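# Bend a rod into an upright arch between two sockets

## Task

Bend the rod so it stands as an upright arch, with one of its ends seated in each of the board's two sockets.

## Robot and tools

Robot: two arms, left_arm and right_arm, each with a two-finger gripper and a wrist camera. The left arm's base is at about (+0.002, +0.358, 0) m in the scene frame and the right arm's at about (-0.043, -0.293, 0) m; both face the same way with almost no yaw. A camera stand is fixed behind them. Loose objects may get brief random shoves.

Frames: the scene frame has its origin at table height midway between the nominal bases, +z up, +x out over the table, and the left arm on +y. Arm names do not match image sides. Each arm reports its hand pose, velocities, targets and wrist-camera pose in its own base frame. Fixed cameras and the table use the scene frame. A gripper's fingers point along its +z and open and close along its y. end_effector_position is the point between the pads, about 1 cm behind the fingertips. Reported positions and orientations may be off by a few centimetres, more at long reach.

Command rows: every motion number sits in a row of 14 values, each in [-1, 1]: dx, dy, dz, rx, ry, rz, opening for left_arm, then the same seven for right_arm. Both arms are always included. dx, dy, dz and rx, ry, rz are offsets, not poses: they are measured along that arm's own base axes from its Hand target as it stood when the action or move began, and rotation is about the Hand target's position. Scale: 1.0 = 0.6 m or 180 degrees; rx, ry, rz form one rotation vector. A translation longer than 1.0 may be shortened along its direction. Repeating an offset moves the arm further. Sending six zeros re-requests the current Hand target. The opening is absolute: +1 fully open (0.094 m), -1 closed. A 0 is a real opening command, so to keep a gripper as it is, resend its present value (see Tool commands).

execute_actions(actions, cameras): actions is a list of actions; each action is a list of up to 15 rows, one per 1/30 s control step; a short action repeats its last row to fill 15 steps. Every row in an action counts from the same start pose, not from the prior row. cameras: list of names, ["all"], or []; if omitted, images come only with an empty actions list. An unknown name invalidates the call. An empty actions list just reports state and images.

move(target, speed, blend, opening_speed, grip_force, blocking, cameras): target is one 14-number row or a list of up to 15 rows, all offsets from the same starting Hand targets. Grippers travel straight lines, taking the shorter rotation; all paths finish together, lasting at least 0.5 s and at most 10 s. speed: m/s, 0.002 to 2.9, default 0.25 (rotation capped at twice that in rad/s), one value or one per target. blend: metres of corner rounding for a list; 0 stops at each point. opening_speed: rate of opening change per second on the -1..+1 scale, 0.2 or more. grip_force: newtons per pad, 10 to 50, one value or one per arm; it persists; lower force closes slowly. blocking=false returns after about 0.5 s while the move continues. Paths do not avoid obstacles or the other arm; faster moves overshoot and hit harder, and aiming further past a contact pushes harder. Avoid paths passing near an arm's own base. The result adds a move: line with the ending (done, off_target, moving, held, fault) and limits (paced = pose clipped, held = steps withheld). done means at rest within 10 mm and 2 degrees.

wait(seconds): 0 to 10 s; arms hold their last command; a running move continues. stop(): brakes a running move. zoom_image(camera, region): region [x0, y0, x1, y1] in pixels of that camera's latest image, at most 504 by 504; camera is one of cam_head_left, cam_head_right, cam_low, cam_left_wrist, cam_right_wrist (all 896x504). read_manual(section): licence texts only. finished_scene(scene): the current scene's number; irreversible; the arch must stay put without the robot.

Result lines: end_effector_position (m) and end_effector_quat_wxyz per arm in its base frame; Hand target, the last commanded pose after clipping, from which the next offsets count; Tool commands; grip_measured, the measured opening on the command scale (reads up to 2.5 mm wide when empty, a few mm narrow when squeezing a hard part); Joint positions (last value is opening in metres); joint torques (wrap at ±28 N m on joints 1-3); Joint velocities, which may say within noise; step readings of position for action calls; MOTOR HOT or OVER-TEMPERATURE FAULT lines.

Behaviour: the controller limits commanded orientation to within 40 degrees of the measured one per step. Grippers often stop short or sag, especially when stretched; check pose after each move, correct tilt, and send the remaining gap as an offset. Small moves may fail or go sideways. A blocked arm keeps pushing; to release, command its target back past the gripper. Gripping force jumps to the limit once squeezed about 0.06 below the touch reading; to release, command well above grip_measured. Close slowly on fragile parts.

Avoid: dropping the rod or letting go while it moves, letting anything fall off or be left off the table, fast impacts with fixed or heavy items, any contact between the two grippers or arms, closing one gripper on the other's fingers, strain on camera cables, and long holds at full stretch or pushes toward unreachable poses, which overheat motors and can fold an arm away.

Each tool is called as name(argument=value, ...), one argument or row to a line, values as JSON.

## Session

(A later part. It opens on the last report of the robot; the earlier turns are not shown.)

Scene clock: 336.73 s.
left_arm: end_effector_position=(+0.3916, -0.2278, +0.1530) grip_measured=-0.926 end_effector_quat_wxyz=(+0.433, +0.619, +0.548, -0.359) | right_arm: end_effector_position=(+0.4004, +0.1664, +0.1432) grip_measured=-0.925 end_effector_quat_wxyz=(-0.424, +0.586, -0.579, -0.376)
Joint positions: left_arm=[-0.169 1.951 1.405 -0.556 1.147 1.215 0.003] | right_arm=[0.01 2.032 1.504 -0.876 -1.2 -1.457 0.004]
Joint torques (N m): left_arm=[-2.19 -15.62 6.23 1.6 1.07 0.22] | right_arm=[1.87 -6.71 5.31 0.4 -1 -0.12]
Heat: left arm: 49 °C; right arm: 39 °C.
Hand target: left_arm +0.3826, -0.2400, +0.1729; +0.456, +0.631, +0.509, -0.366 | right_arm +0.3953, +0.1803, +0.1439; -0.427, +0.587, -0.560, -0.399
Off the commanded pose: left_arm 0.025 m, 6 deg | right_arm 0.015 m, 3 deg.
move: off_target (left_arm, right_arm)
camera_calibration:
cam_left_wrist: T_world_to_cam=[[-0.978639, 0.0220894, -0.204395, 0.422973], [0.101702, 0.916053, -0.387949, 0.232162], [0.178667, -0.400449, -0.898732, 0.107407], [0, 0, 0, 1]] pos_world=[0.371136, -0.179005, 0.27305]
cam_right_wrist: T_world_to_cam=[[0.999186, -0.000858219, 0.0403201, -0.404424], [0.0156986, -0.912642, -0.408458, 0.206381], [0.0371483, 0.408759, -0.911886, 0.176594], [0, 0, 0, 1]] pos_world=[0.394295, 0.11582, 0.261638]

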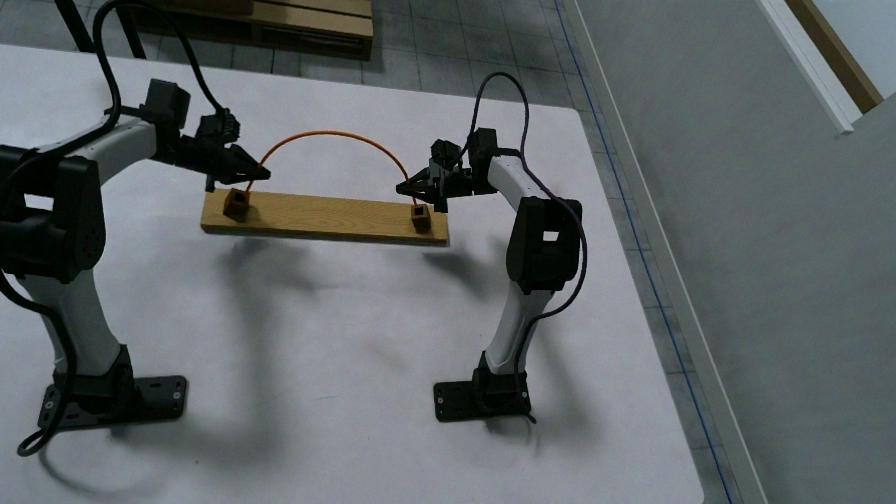

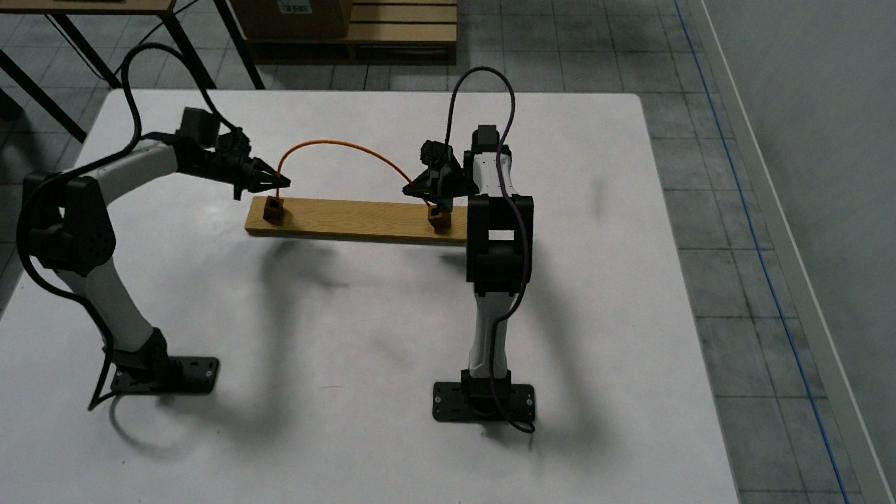

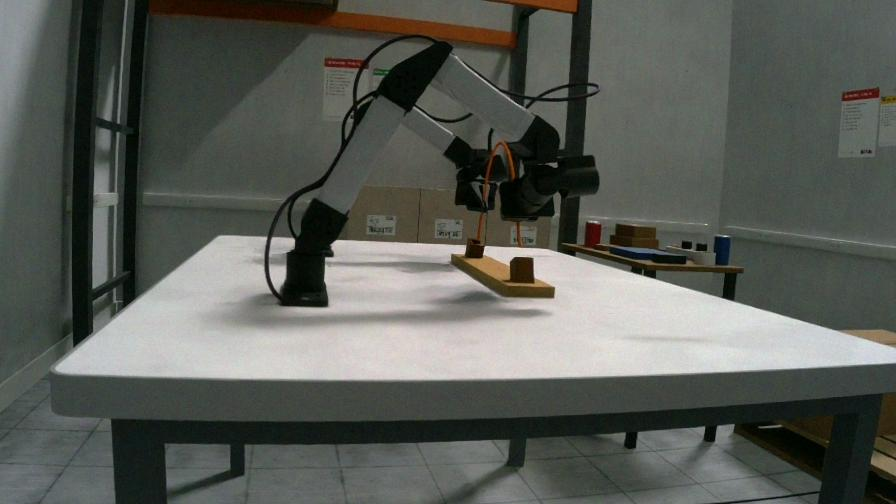

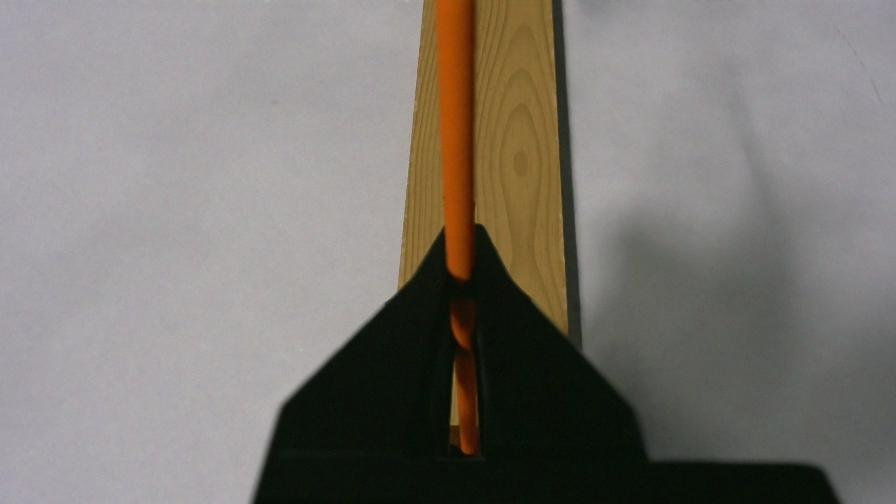

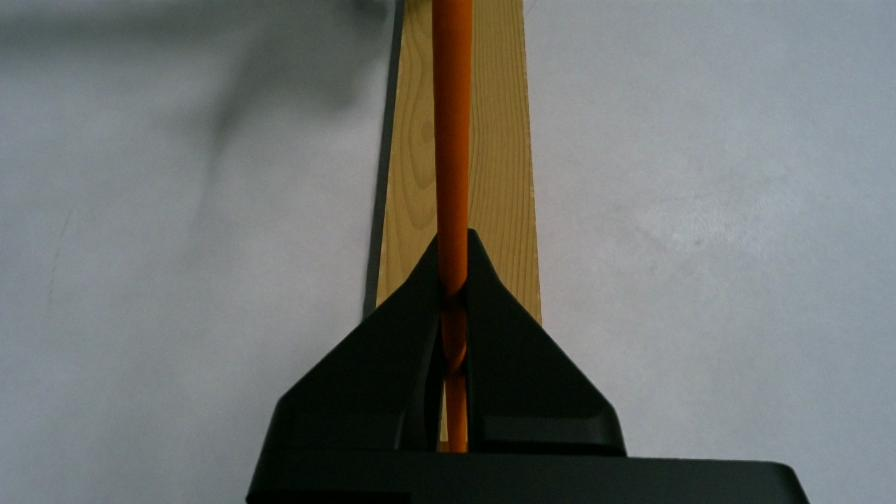

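move(
  target=[0.0,0.02,0,0,0,0,-1, 0.0,-0.009,-0.018,0,0,0,-1],
  speed=0.03,
  cameras=["all"],
)

zoom_image(
  camera="cam_head_left",
  region=[210, 140, 290, 220],
)

zoom_image(
  camera="cam_head_right",
  region=[240, 150, 310, 220],
)

zoom_image(
  camera="cam_head_left",
  region=[390, 160, 470, 240],
)

zoom_image(
  camera="cam_head_right",
  region=[400, 160, 480, 240],
)

zoom_image(
  camera="cam_low",
  region=[450, 180, 550, 290],
)

Scene clock: 345.00 s.
left_arm: end_effector_position=(+0.3929, -0.2189, +0.1513) grip_measured=-0.926 end_effector_quat_wxyz=(+0.439, +0.626, +0.542, -0.348) | right_arm: end_effector_position=(+0.4011, +0.1635, +0.1345) grip_measured=-0.925 end_effector_quat_wxyz=(-0.425, +0.591, -0.575, -0.374)
Joint positions: left_arm=[-0.148 1.951 1.405 -0.583 1.147 1.277 0.003] | right_arm=[0.003 2.054 1.504 -0.883 -1.2 -1.5 0.004]
Joint torques (N m): left_arm=[-1.42 -15.19 7.21 1.1 1.22 0.24] | right_arm=[1.35 -6.76 4.62 0.4 -1.03 -0.15]
Heat: left arm: 52 °C; right arm: 39 °C.
Hand target: left_arm +0.3825, -0.2281, +0.1729; +0.456, +0.631, +0.509, -0.366 | right_arm +0.3953, +0.1748, +0.1332; -0.427, +0.587, -0.560, -0.399
Off the commanded pose: left_arm 0.026 m, 5 deg | right_arm 0.013 m, 3 deg.
move: off_target (left_arm, right_arm)
camera_calibration:
cam_left_wrist: T_world_to_cam=[[-0.971896, 0.0247714, -0.234103, 0.426148], [0.114648, 0.918352, -0.378794, 0.217197], [0.205606, -0.394988, -0.895383, 0.0992483], [0, 0, 0, 1]] pos_world=[0.368864, -0.170818, 0.270901]
cam_right_wrist: T_world_to_cam=[[0.998687, 0.00736711, 0.050699, -0.407354], [0.027355, -0.91341, -0.40612, 0.195251], [0.043317, 0.406973, -0.912412, 0.167667], [0, 0, 0, 1]] pos_world=[0.394215, 0.113109, 0.252929]

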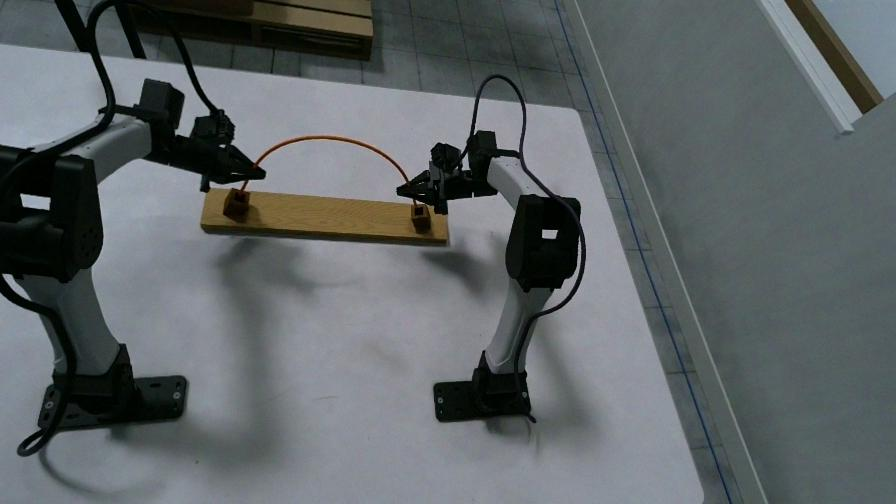

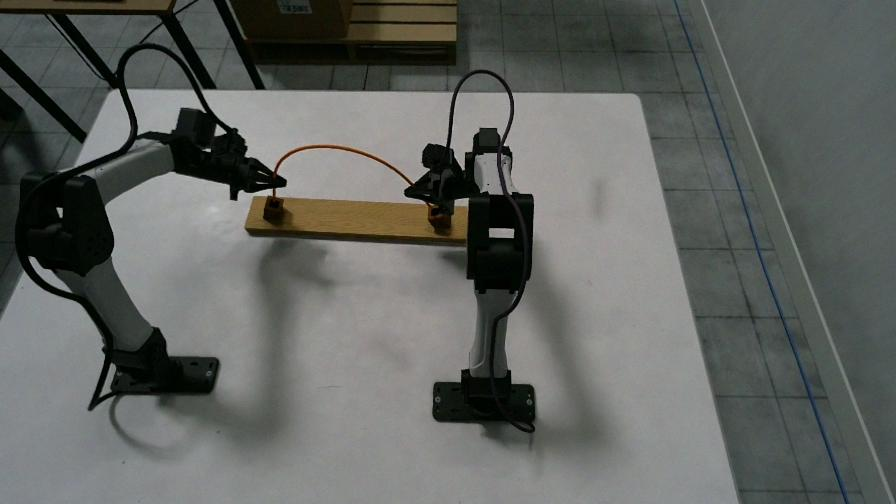

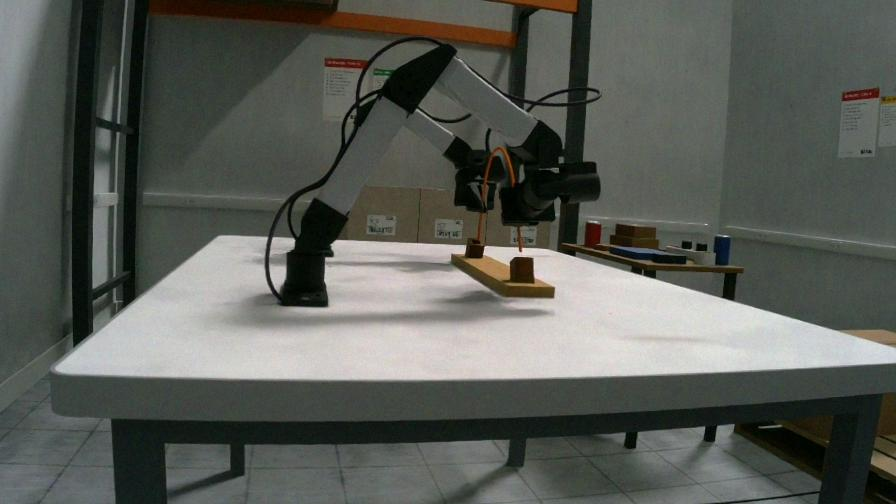

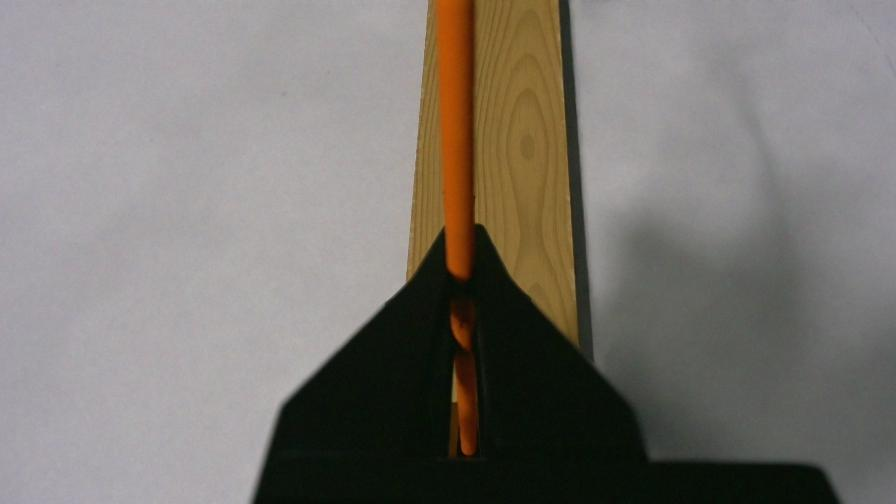

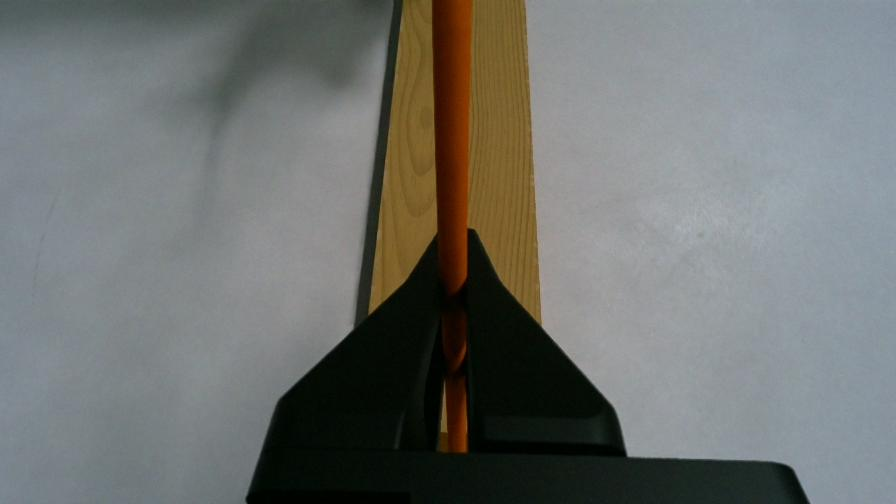

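Scaled by 6.300 from the camera's 896x504 image, which has a finer 1280x720 frame.

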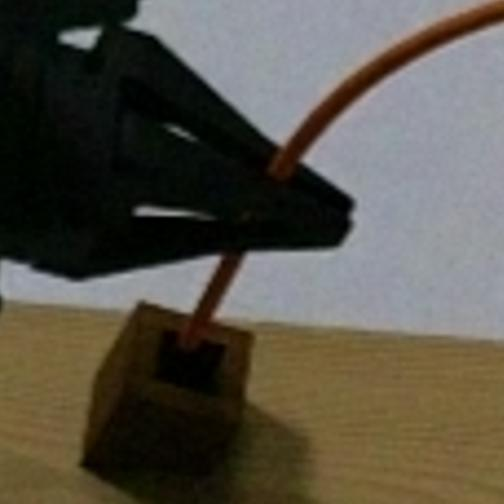

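Scaled by 7.200 from the camera's 896x504 image, which has a finer 1280x720 frame.

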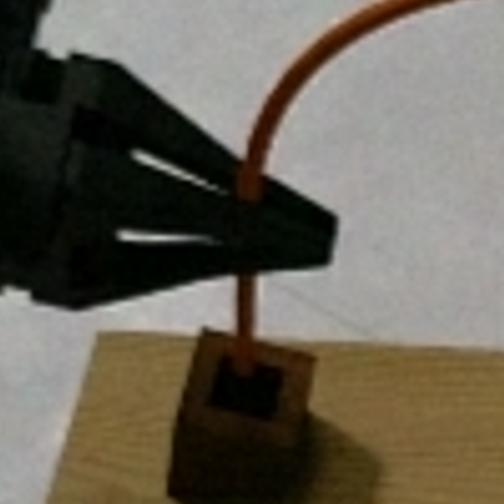

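Scaled by 6.300 from the camera's 896x504 image, which has a finer 1280x720 frame.

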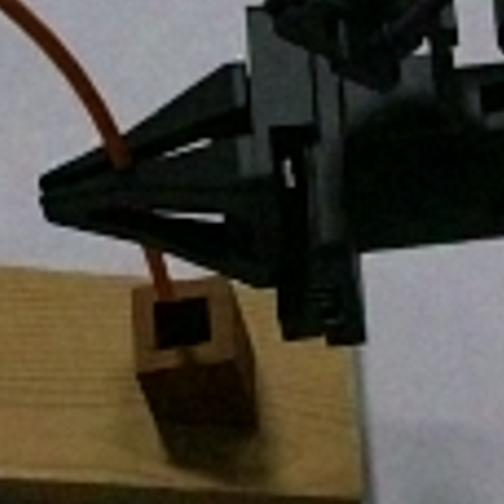

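Scaled by 6.300 from the camera's 896x504 image, which has a finer 1280x720 frame.

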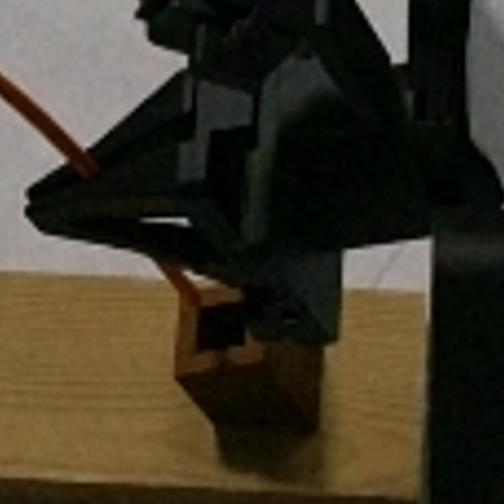

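Scaled by 4.582 from the camera's 896x504 image, which has a finer 1280x720 frame.

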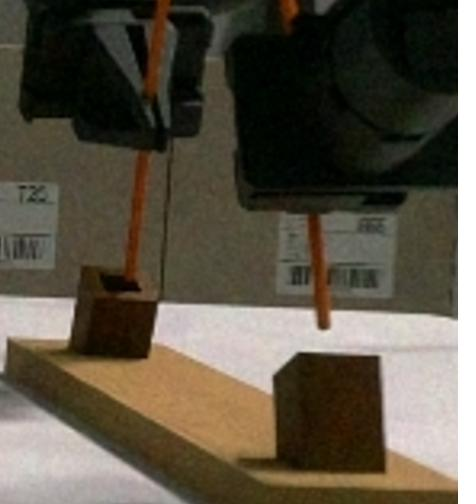

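move(
  target=[-0.008,0.010,-0.02,0,0,0,-1, -0.002,-0.015,-0.027,0,0,0,-1],
  speed=0.03,
  cameras=["all"],
)

zoom_image(
  camera="cam_head_left",
  region=[210, 140, 290, 220],
)

zoom_image(
  camera="cam_head_right",
  region=[240, 150, 310, 220],
)

zoom_image(
  camera="cam_head_left",
  region=[390, 160, 470, 240],
)

zoom_image(
  camera="cam_head_right",
  region=[400, 160, 480, 240],
)

zoom_image(
  camera="cam_low",
  region=[450, 180, 550, 290],
)

Scene clock: 352.10 s.
left_arm: end_effector_position=(+0.3881, -0.2148, +0.1420) grip_measured=-0.927 end_effector_quat_wxyz=(+0.437, +0.629, +0.541, -0.347) | right_arm: end_effector_position=(+0.3998, +0.1560, +0.1182) grip_measured=-0.926 end_effector_quat_wxyz=(-0.424, +0.594, -0.573, -0.374)
Joint positions: left_arm=[-0.14 1.951 1.374 -0.583 1.147 1.314 0.003] | right_arm=[-0.015 2.088 1.492 -0.899 -1.2 -1.57 0.003]
Joint torques (N m): left_arm=[-0.91 -14.97 6.12 1.16 1.29 0.24] | right_arm=[1.03 -6.89 4.33 0.2 -1.04 -0.08]
Heat: left arm: 53 °C; right arm: 39 °C.
Hand target: left_arm +0.3778, -0.2221, +0.1610; +0.456, +0.631, +0.509, -0.366 | right_arm +0.3940, +0.1659, +0.1169; -0.427, +0.587, -0.560, -0.400
Off the commanded pose: left_arm 0.023 m, 5 deg | right_arm 0.011 m, 3 deg.
move: off_target (left_arm, right_arm)
camera_calibration:
cam_left_wrist: T_world_to_cam=[[-0.970936, 0.031898, -0.237206, 0.420835], [0.121331, 0.919892, -0.372931, 0.207428], [0.206308, -0.390872, -0.897026, 0.0944364], [0, 0, 0, 1]] pos_world=[0.363954, -0.167322, 0.261893]
cam_right_wrist: T_world_to_cam=[[0.998406, 0.0142833, 0.0546065, -0.406642], [0.035149, -0.914305, -0.403499, 0.178666], [0.0441637, 0.404775, -0.913349, 0.15605], [0, 0, 0, 1]] pos_world=[0.392822, 0.105998, 0.236825]

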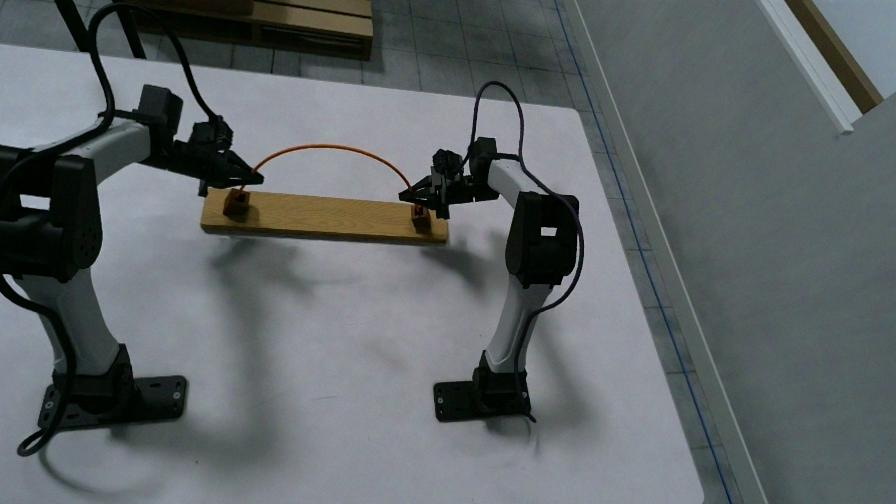

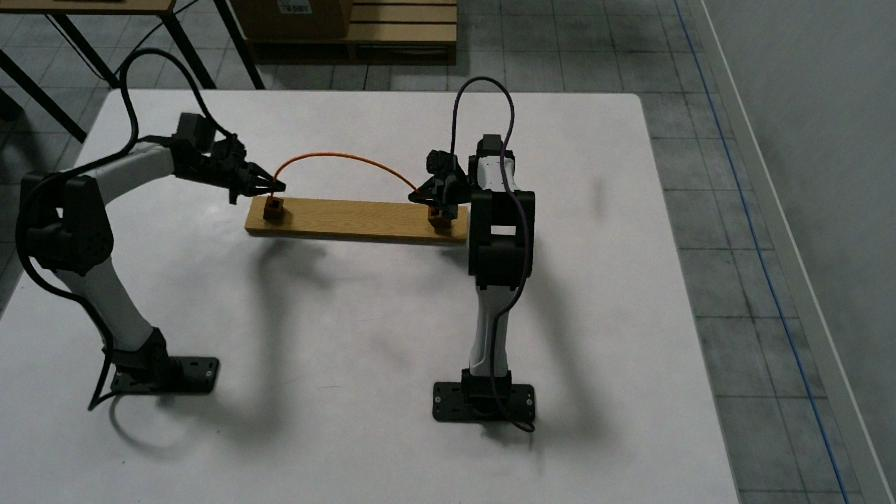

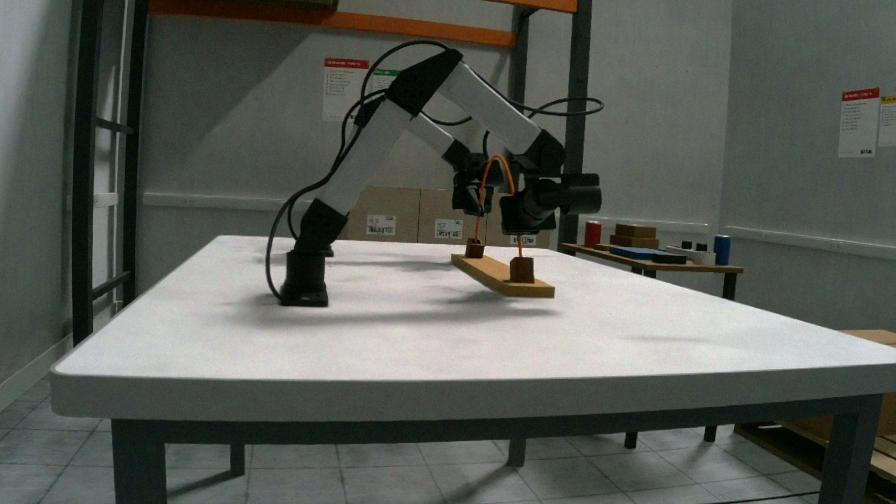

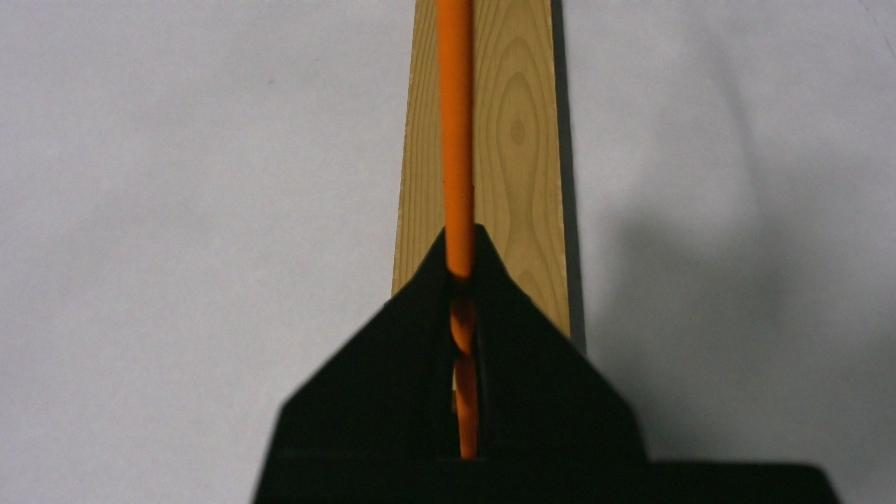

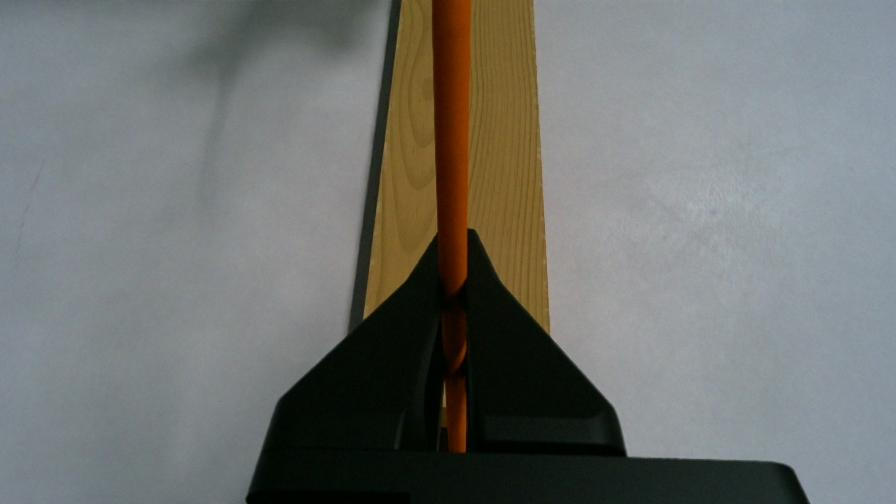

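Scaled by 6.300 from the camera's 896x504 image, which has a finer 1280x720 frame.

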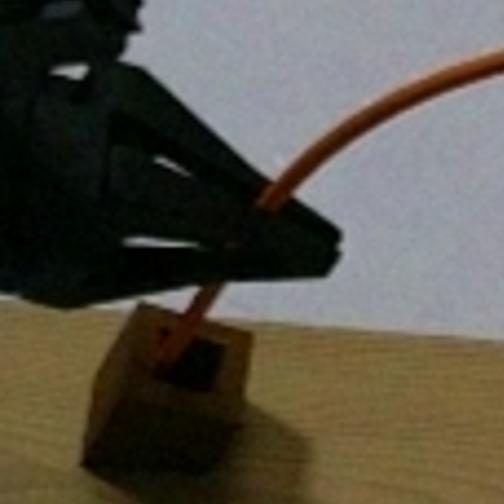

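Scaled by 7.200 from the camera's 896x504 image, which has a finer 1280x720 frame.

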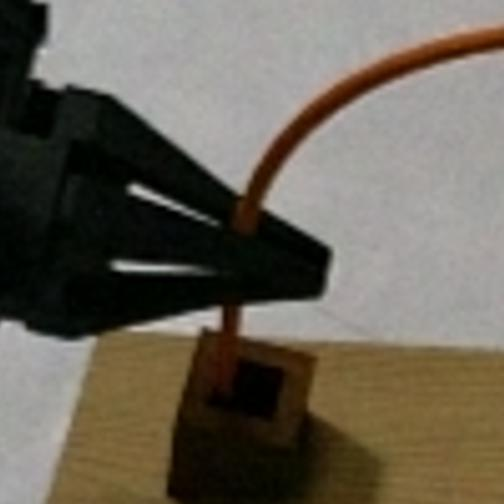

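Scaled by 6.300 from the camera's 896x504 image, which has a finer 1280x720 frame.

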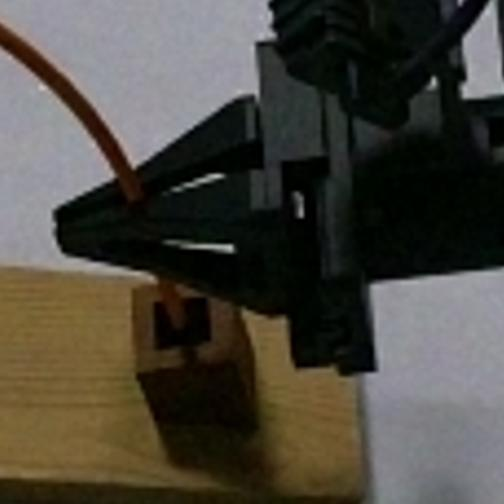

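Scaled by 6.300 from the camera's 896x504 image, which has a finer 1280x720 frame.

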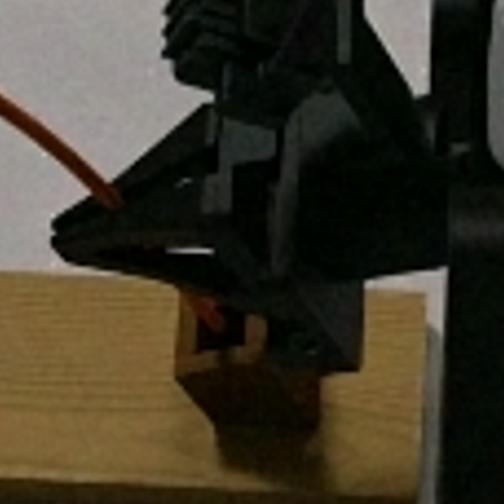

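Scaled by 4.582 from the camera's 896x504 image, which has a finer 1280x720 frame.

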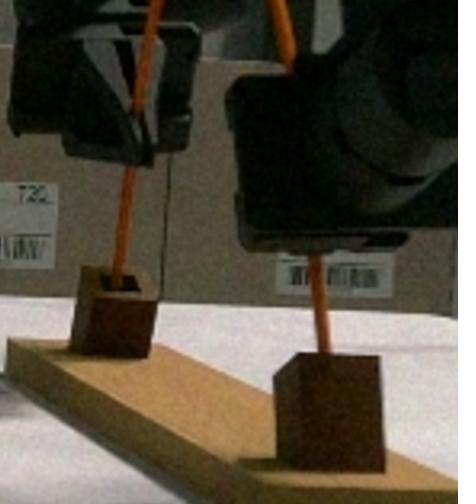

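move(
  target=[0.0,0.005,-0.025,0,0,0,-1, 0.0,-0.013,-0.03,0,0,0,-1],
  speed=0.03,
  cameras=["all"],
)

zoom_image(
  camera="cam_head_left",
  region=[210, 140, 290, 220],
)

zoom_image(
  camera="cam_head_right",
  region=[240, 150, 310, 220],
)

zoom_image(
  camera="cam_head_left",
  region=[390, 160, 470, 240],
)

zoom_image(
  camera="cam_head_right",
  region=[400, 160, 480, 240],
)

zoom_image(
  camera="cam_low",
  region=[450, 180, 550, 290],
)

Scene clock: 357.43 s.
left_arm: end_effector_position=(+0.3824, -0.2128, +0.1335) grip_measured=-0.928 end_effector_quat_wxyz=(+0.433, +0.631, +0.541, -0.349) | right_arm: end_effector_position=(+0.4000, +0.1485, +0.1004) grip_measured=-0.927 end_effector_quat_wxyz=(-0.424, +0.596, -0.571, -0.373)
Joint positions: left_arm=[-0.137 1.951 1.345 -0.582 1.147 1.339 0.003] | right_arm=[-0.035 2.131 1.484 -0.904 -1.2 -1.634 0.003]
Joint torques (N m): left_arm=[-0.43 -12.78 6.01 1.37 1.32 0.24] | right_arm=[0.95 -6.93 4.12 0.1 -1.05 -0.07]
Heat: left arm: 53 °C; right arm: 39 °C.
Hand target: left_arm +0.3777, -0.2191, +0.1459; +0.456, +0.631, +0.509, -0.366 | right_arm +0.3941, +0.1580, +0.0989; -0.427, +0.587, -0.560, -0.399
Off the commanded pose: left_arm 0.015 m, 5 deg | right_arm 0.011 m, 3 deg.
move: off_target (left_arm, right_arm)
camera_calibration:
cam_left_wrist: T_world_to_cam=[[-0.971979, 0.0391925, -0.231779, 0.414396], [0.12526, 0.92071, -0.369598, 0.20136], [0.198916, -0.388274, -0.89982, 0.0924944], [0, 0, 0, 1]] pos_world=[0.359163, -0.165722, 0.253699]
cam_right_wrist: T_world_to_cam=[[0.998132, 0.0183934, 0.0582646, -0.406568], [0.0403348, -0.914648, -0.402233, 0.162343], [0.0458932, 0.403832, -0.913682, 0.142319], [0, 0, 0, 1]] pos_world=[0.392728, 0.0984919, 0.219022]

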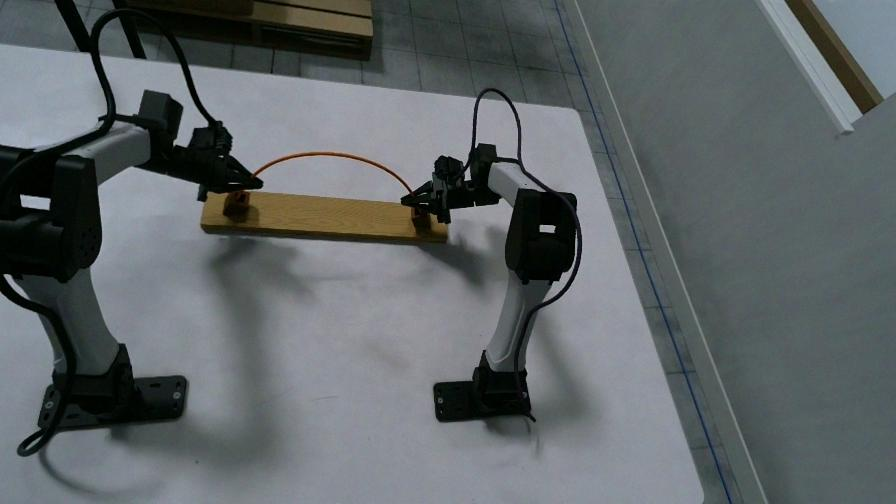

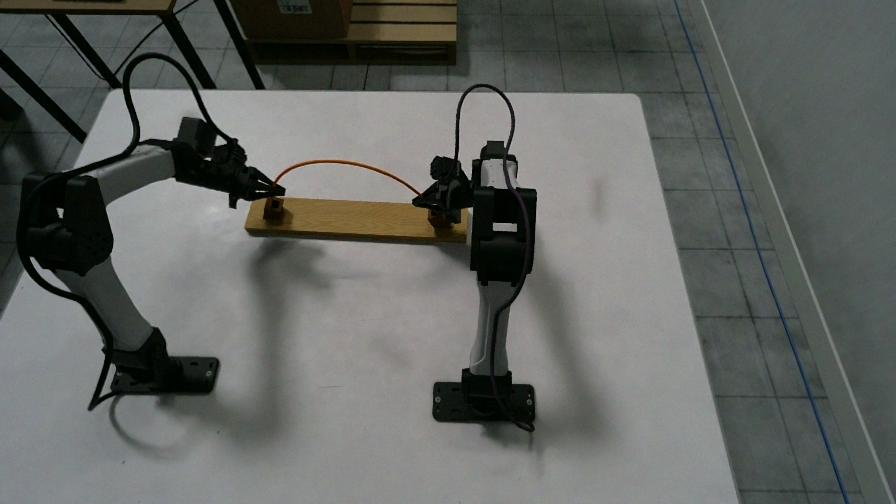

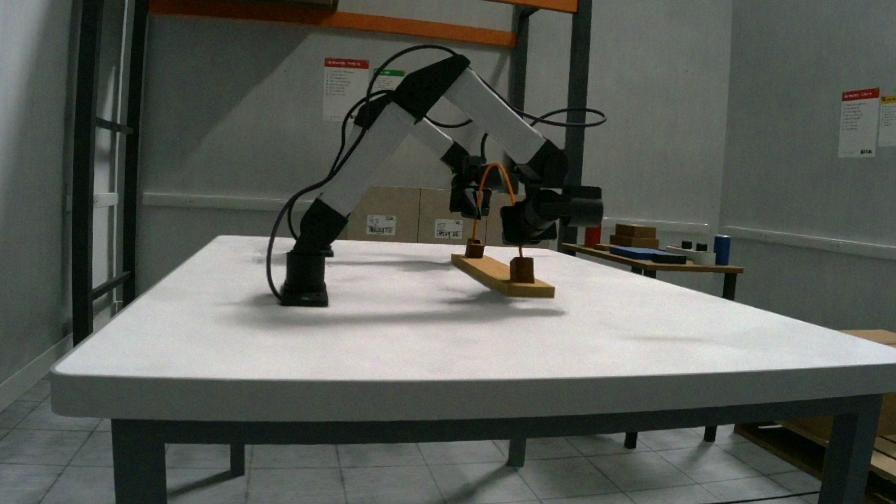

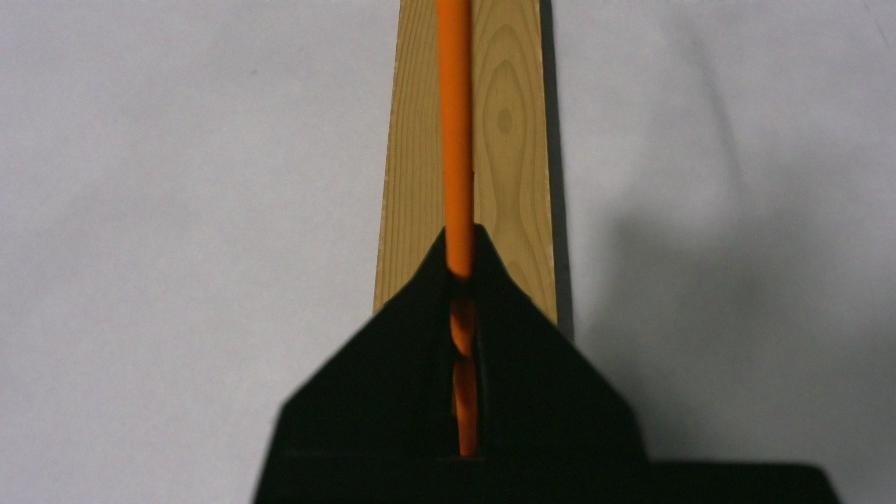

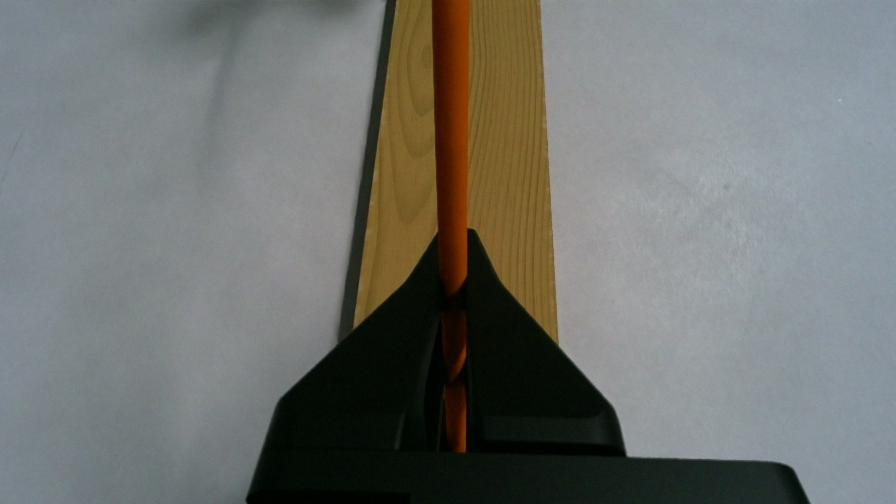

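Scaled by 6.300 from the camera's 896x504 image, which has a finer 1280x720 frame.

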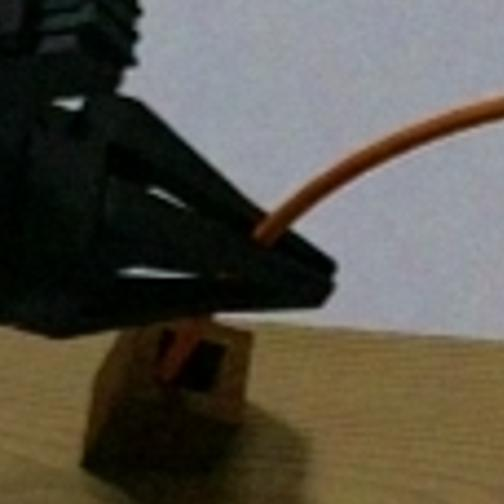

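Scaled by 7.200 from the camera's 896x504 image, which has a finer 1280x720 frame.

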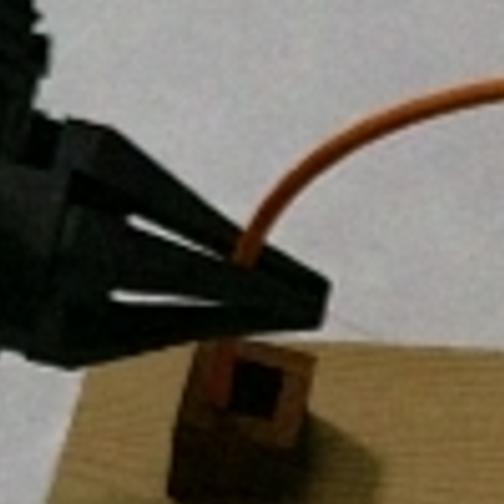

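Scaled by 6.300 from the camera's 896x504 image, which has a finer 1280x720 frame.

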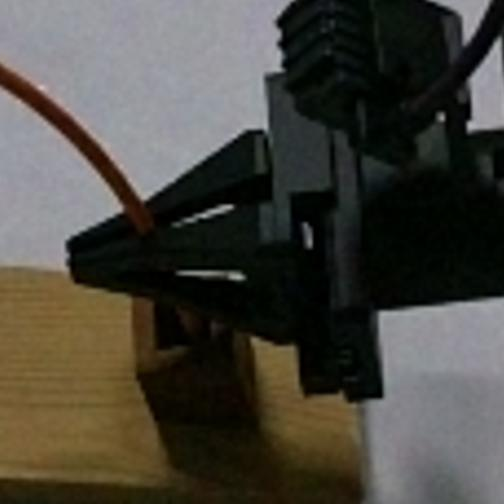

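Scaled by 6.300 from the camera's 896x504 image, which has a finer 1280x720 frame.

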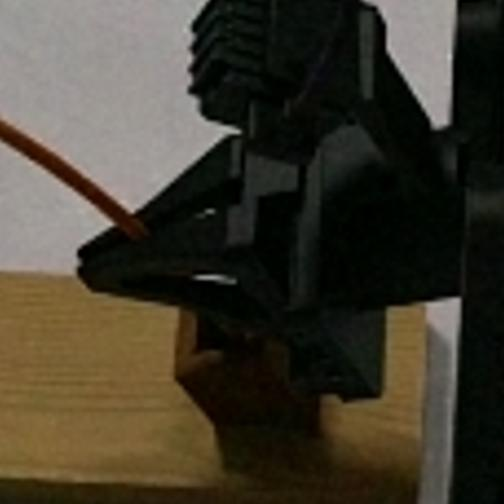

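Scaled by 4.582 from the camera's 896x504 image, which has a finer 1280x720 frame.

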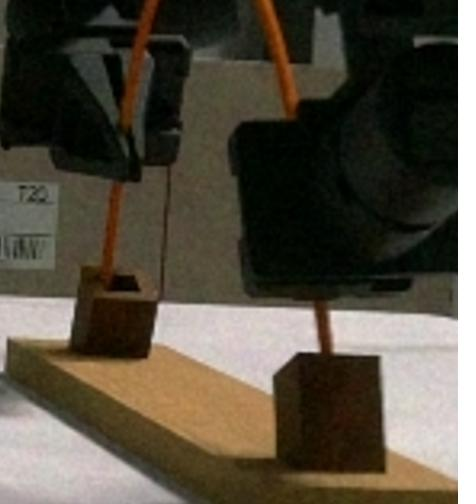

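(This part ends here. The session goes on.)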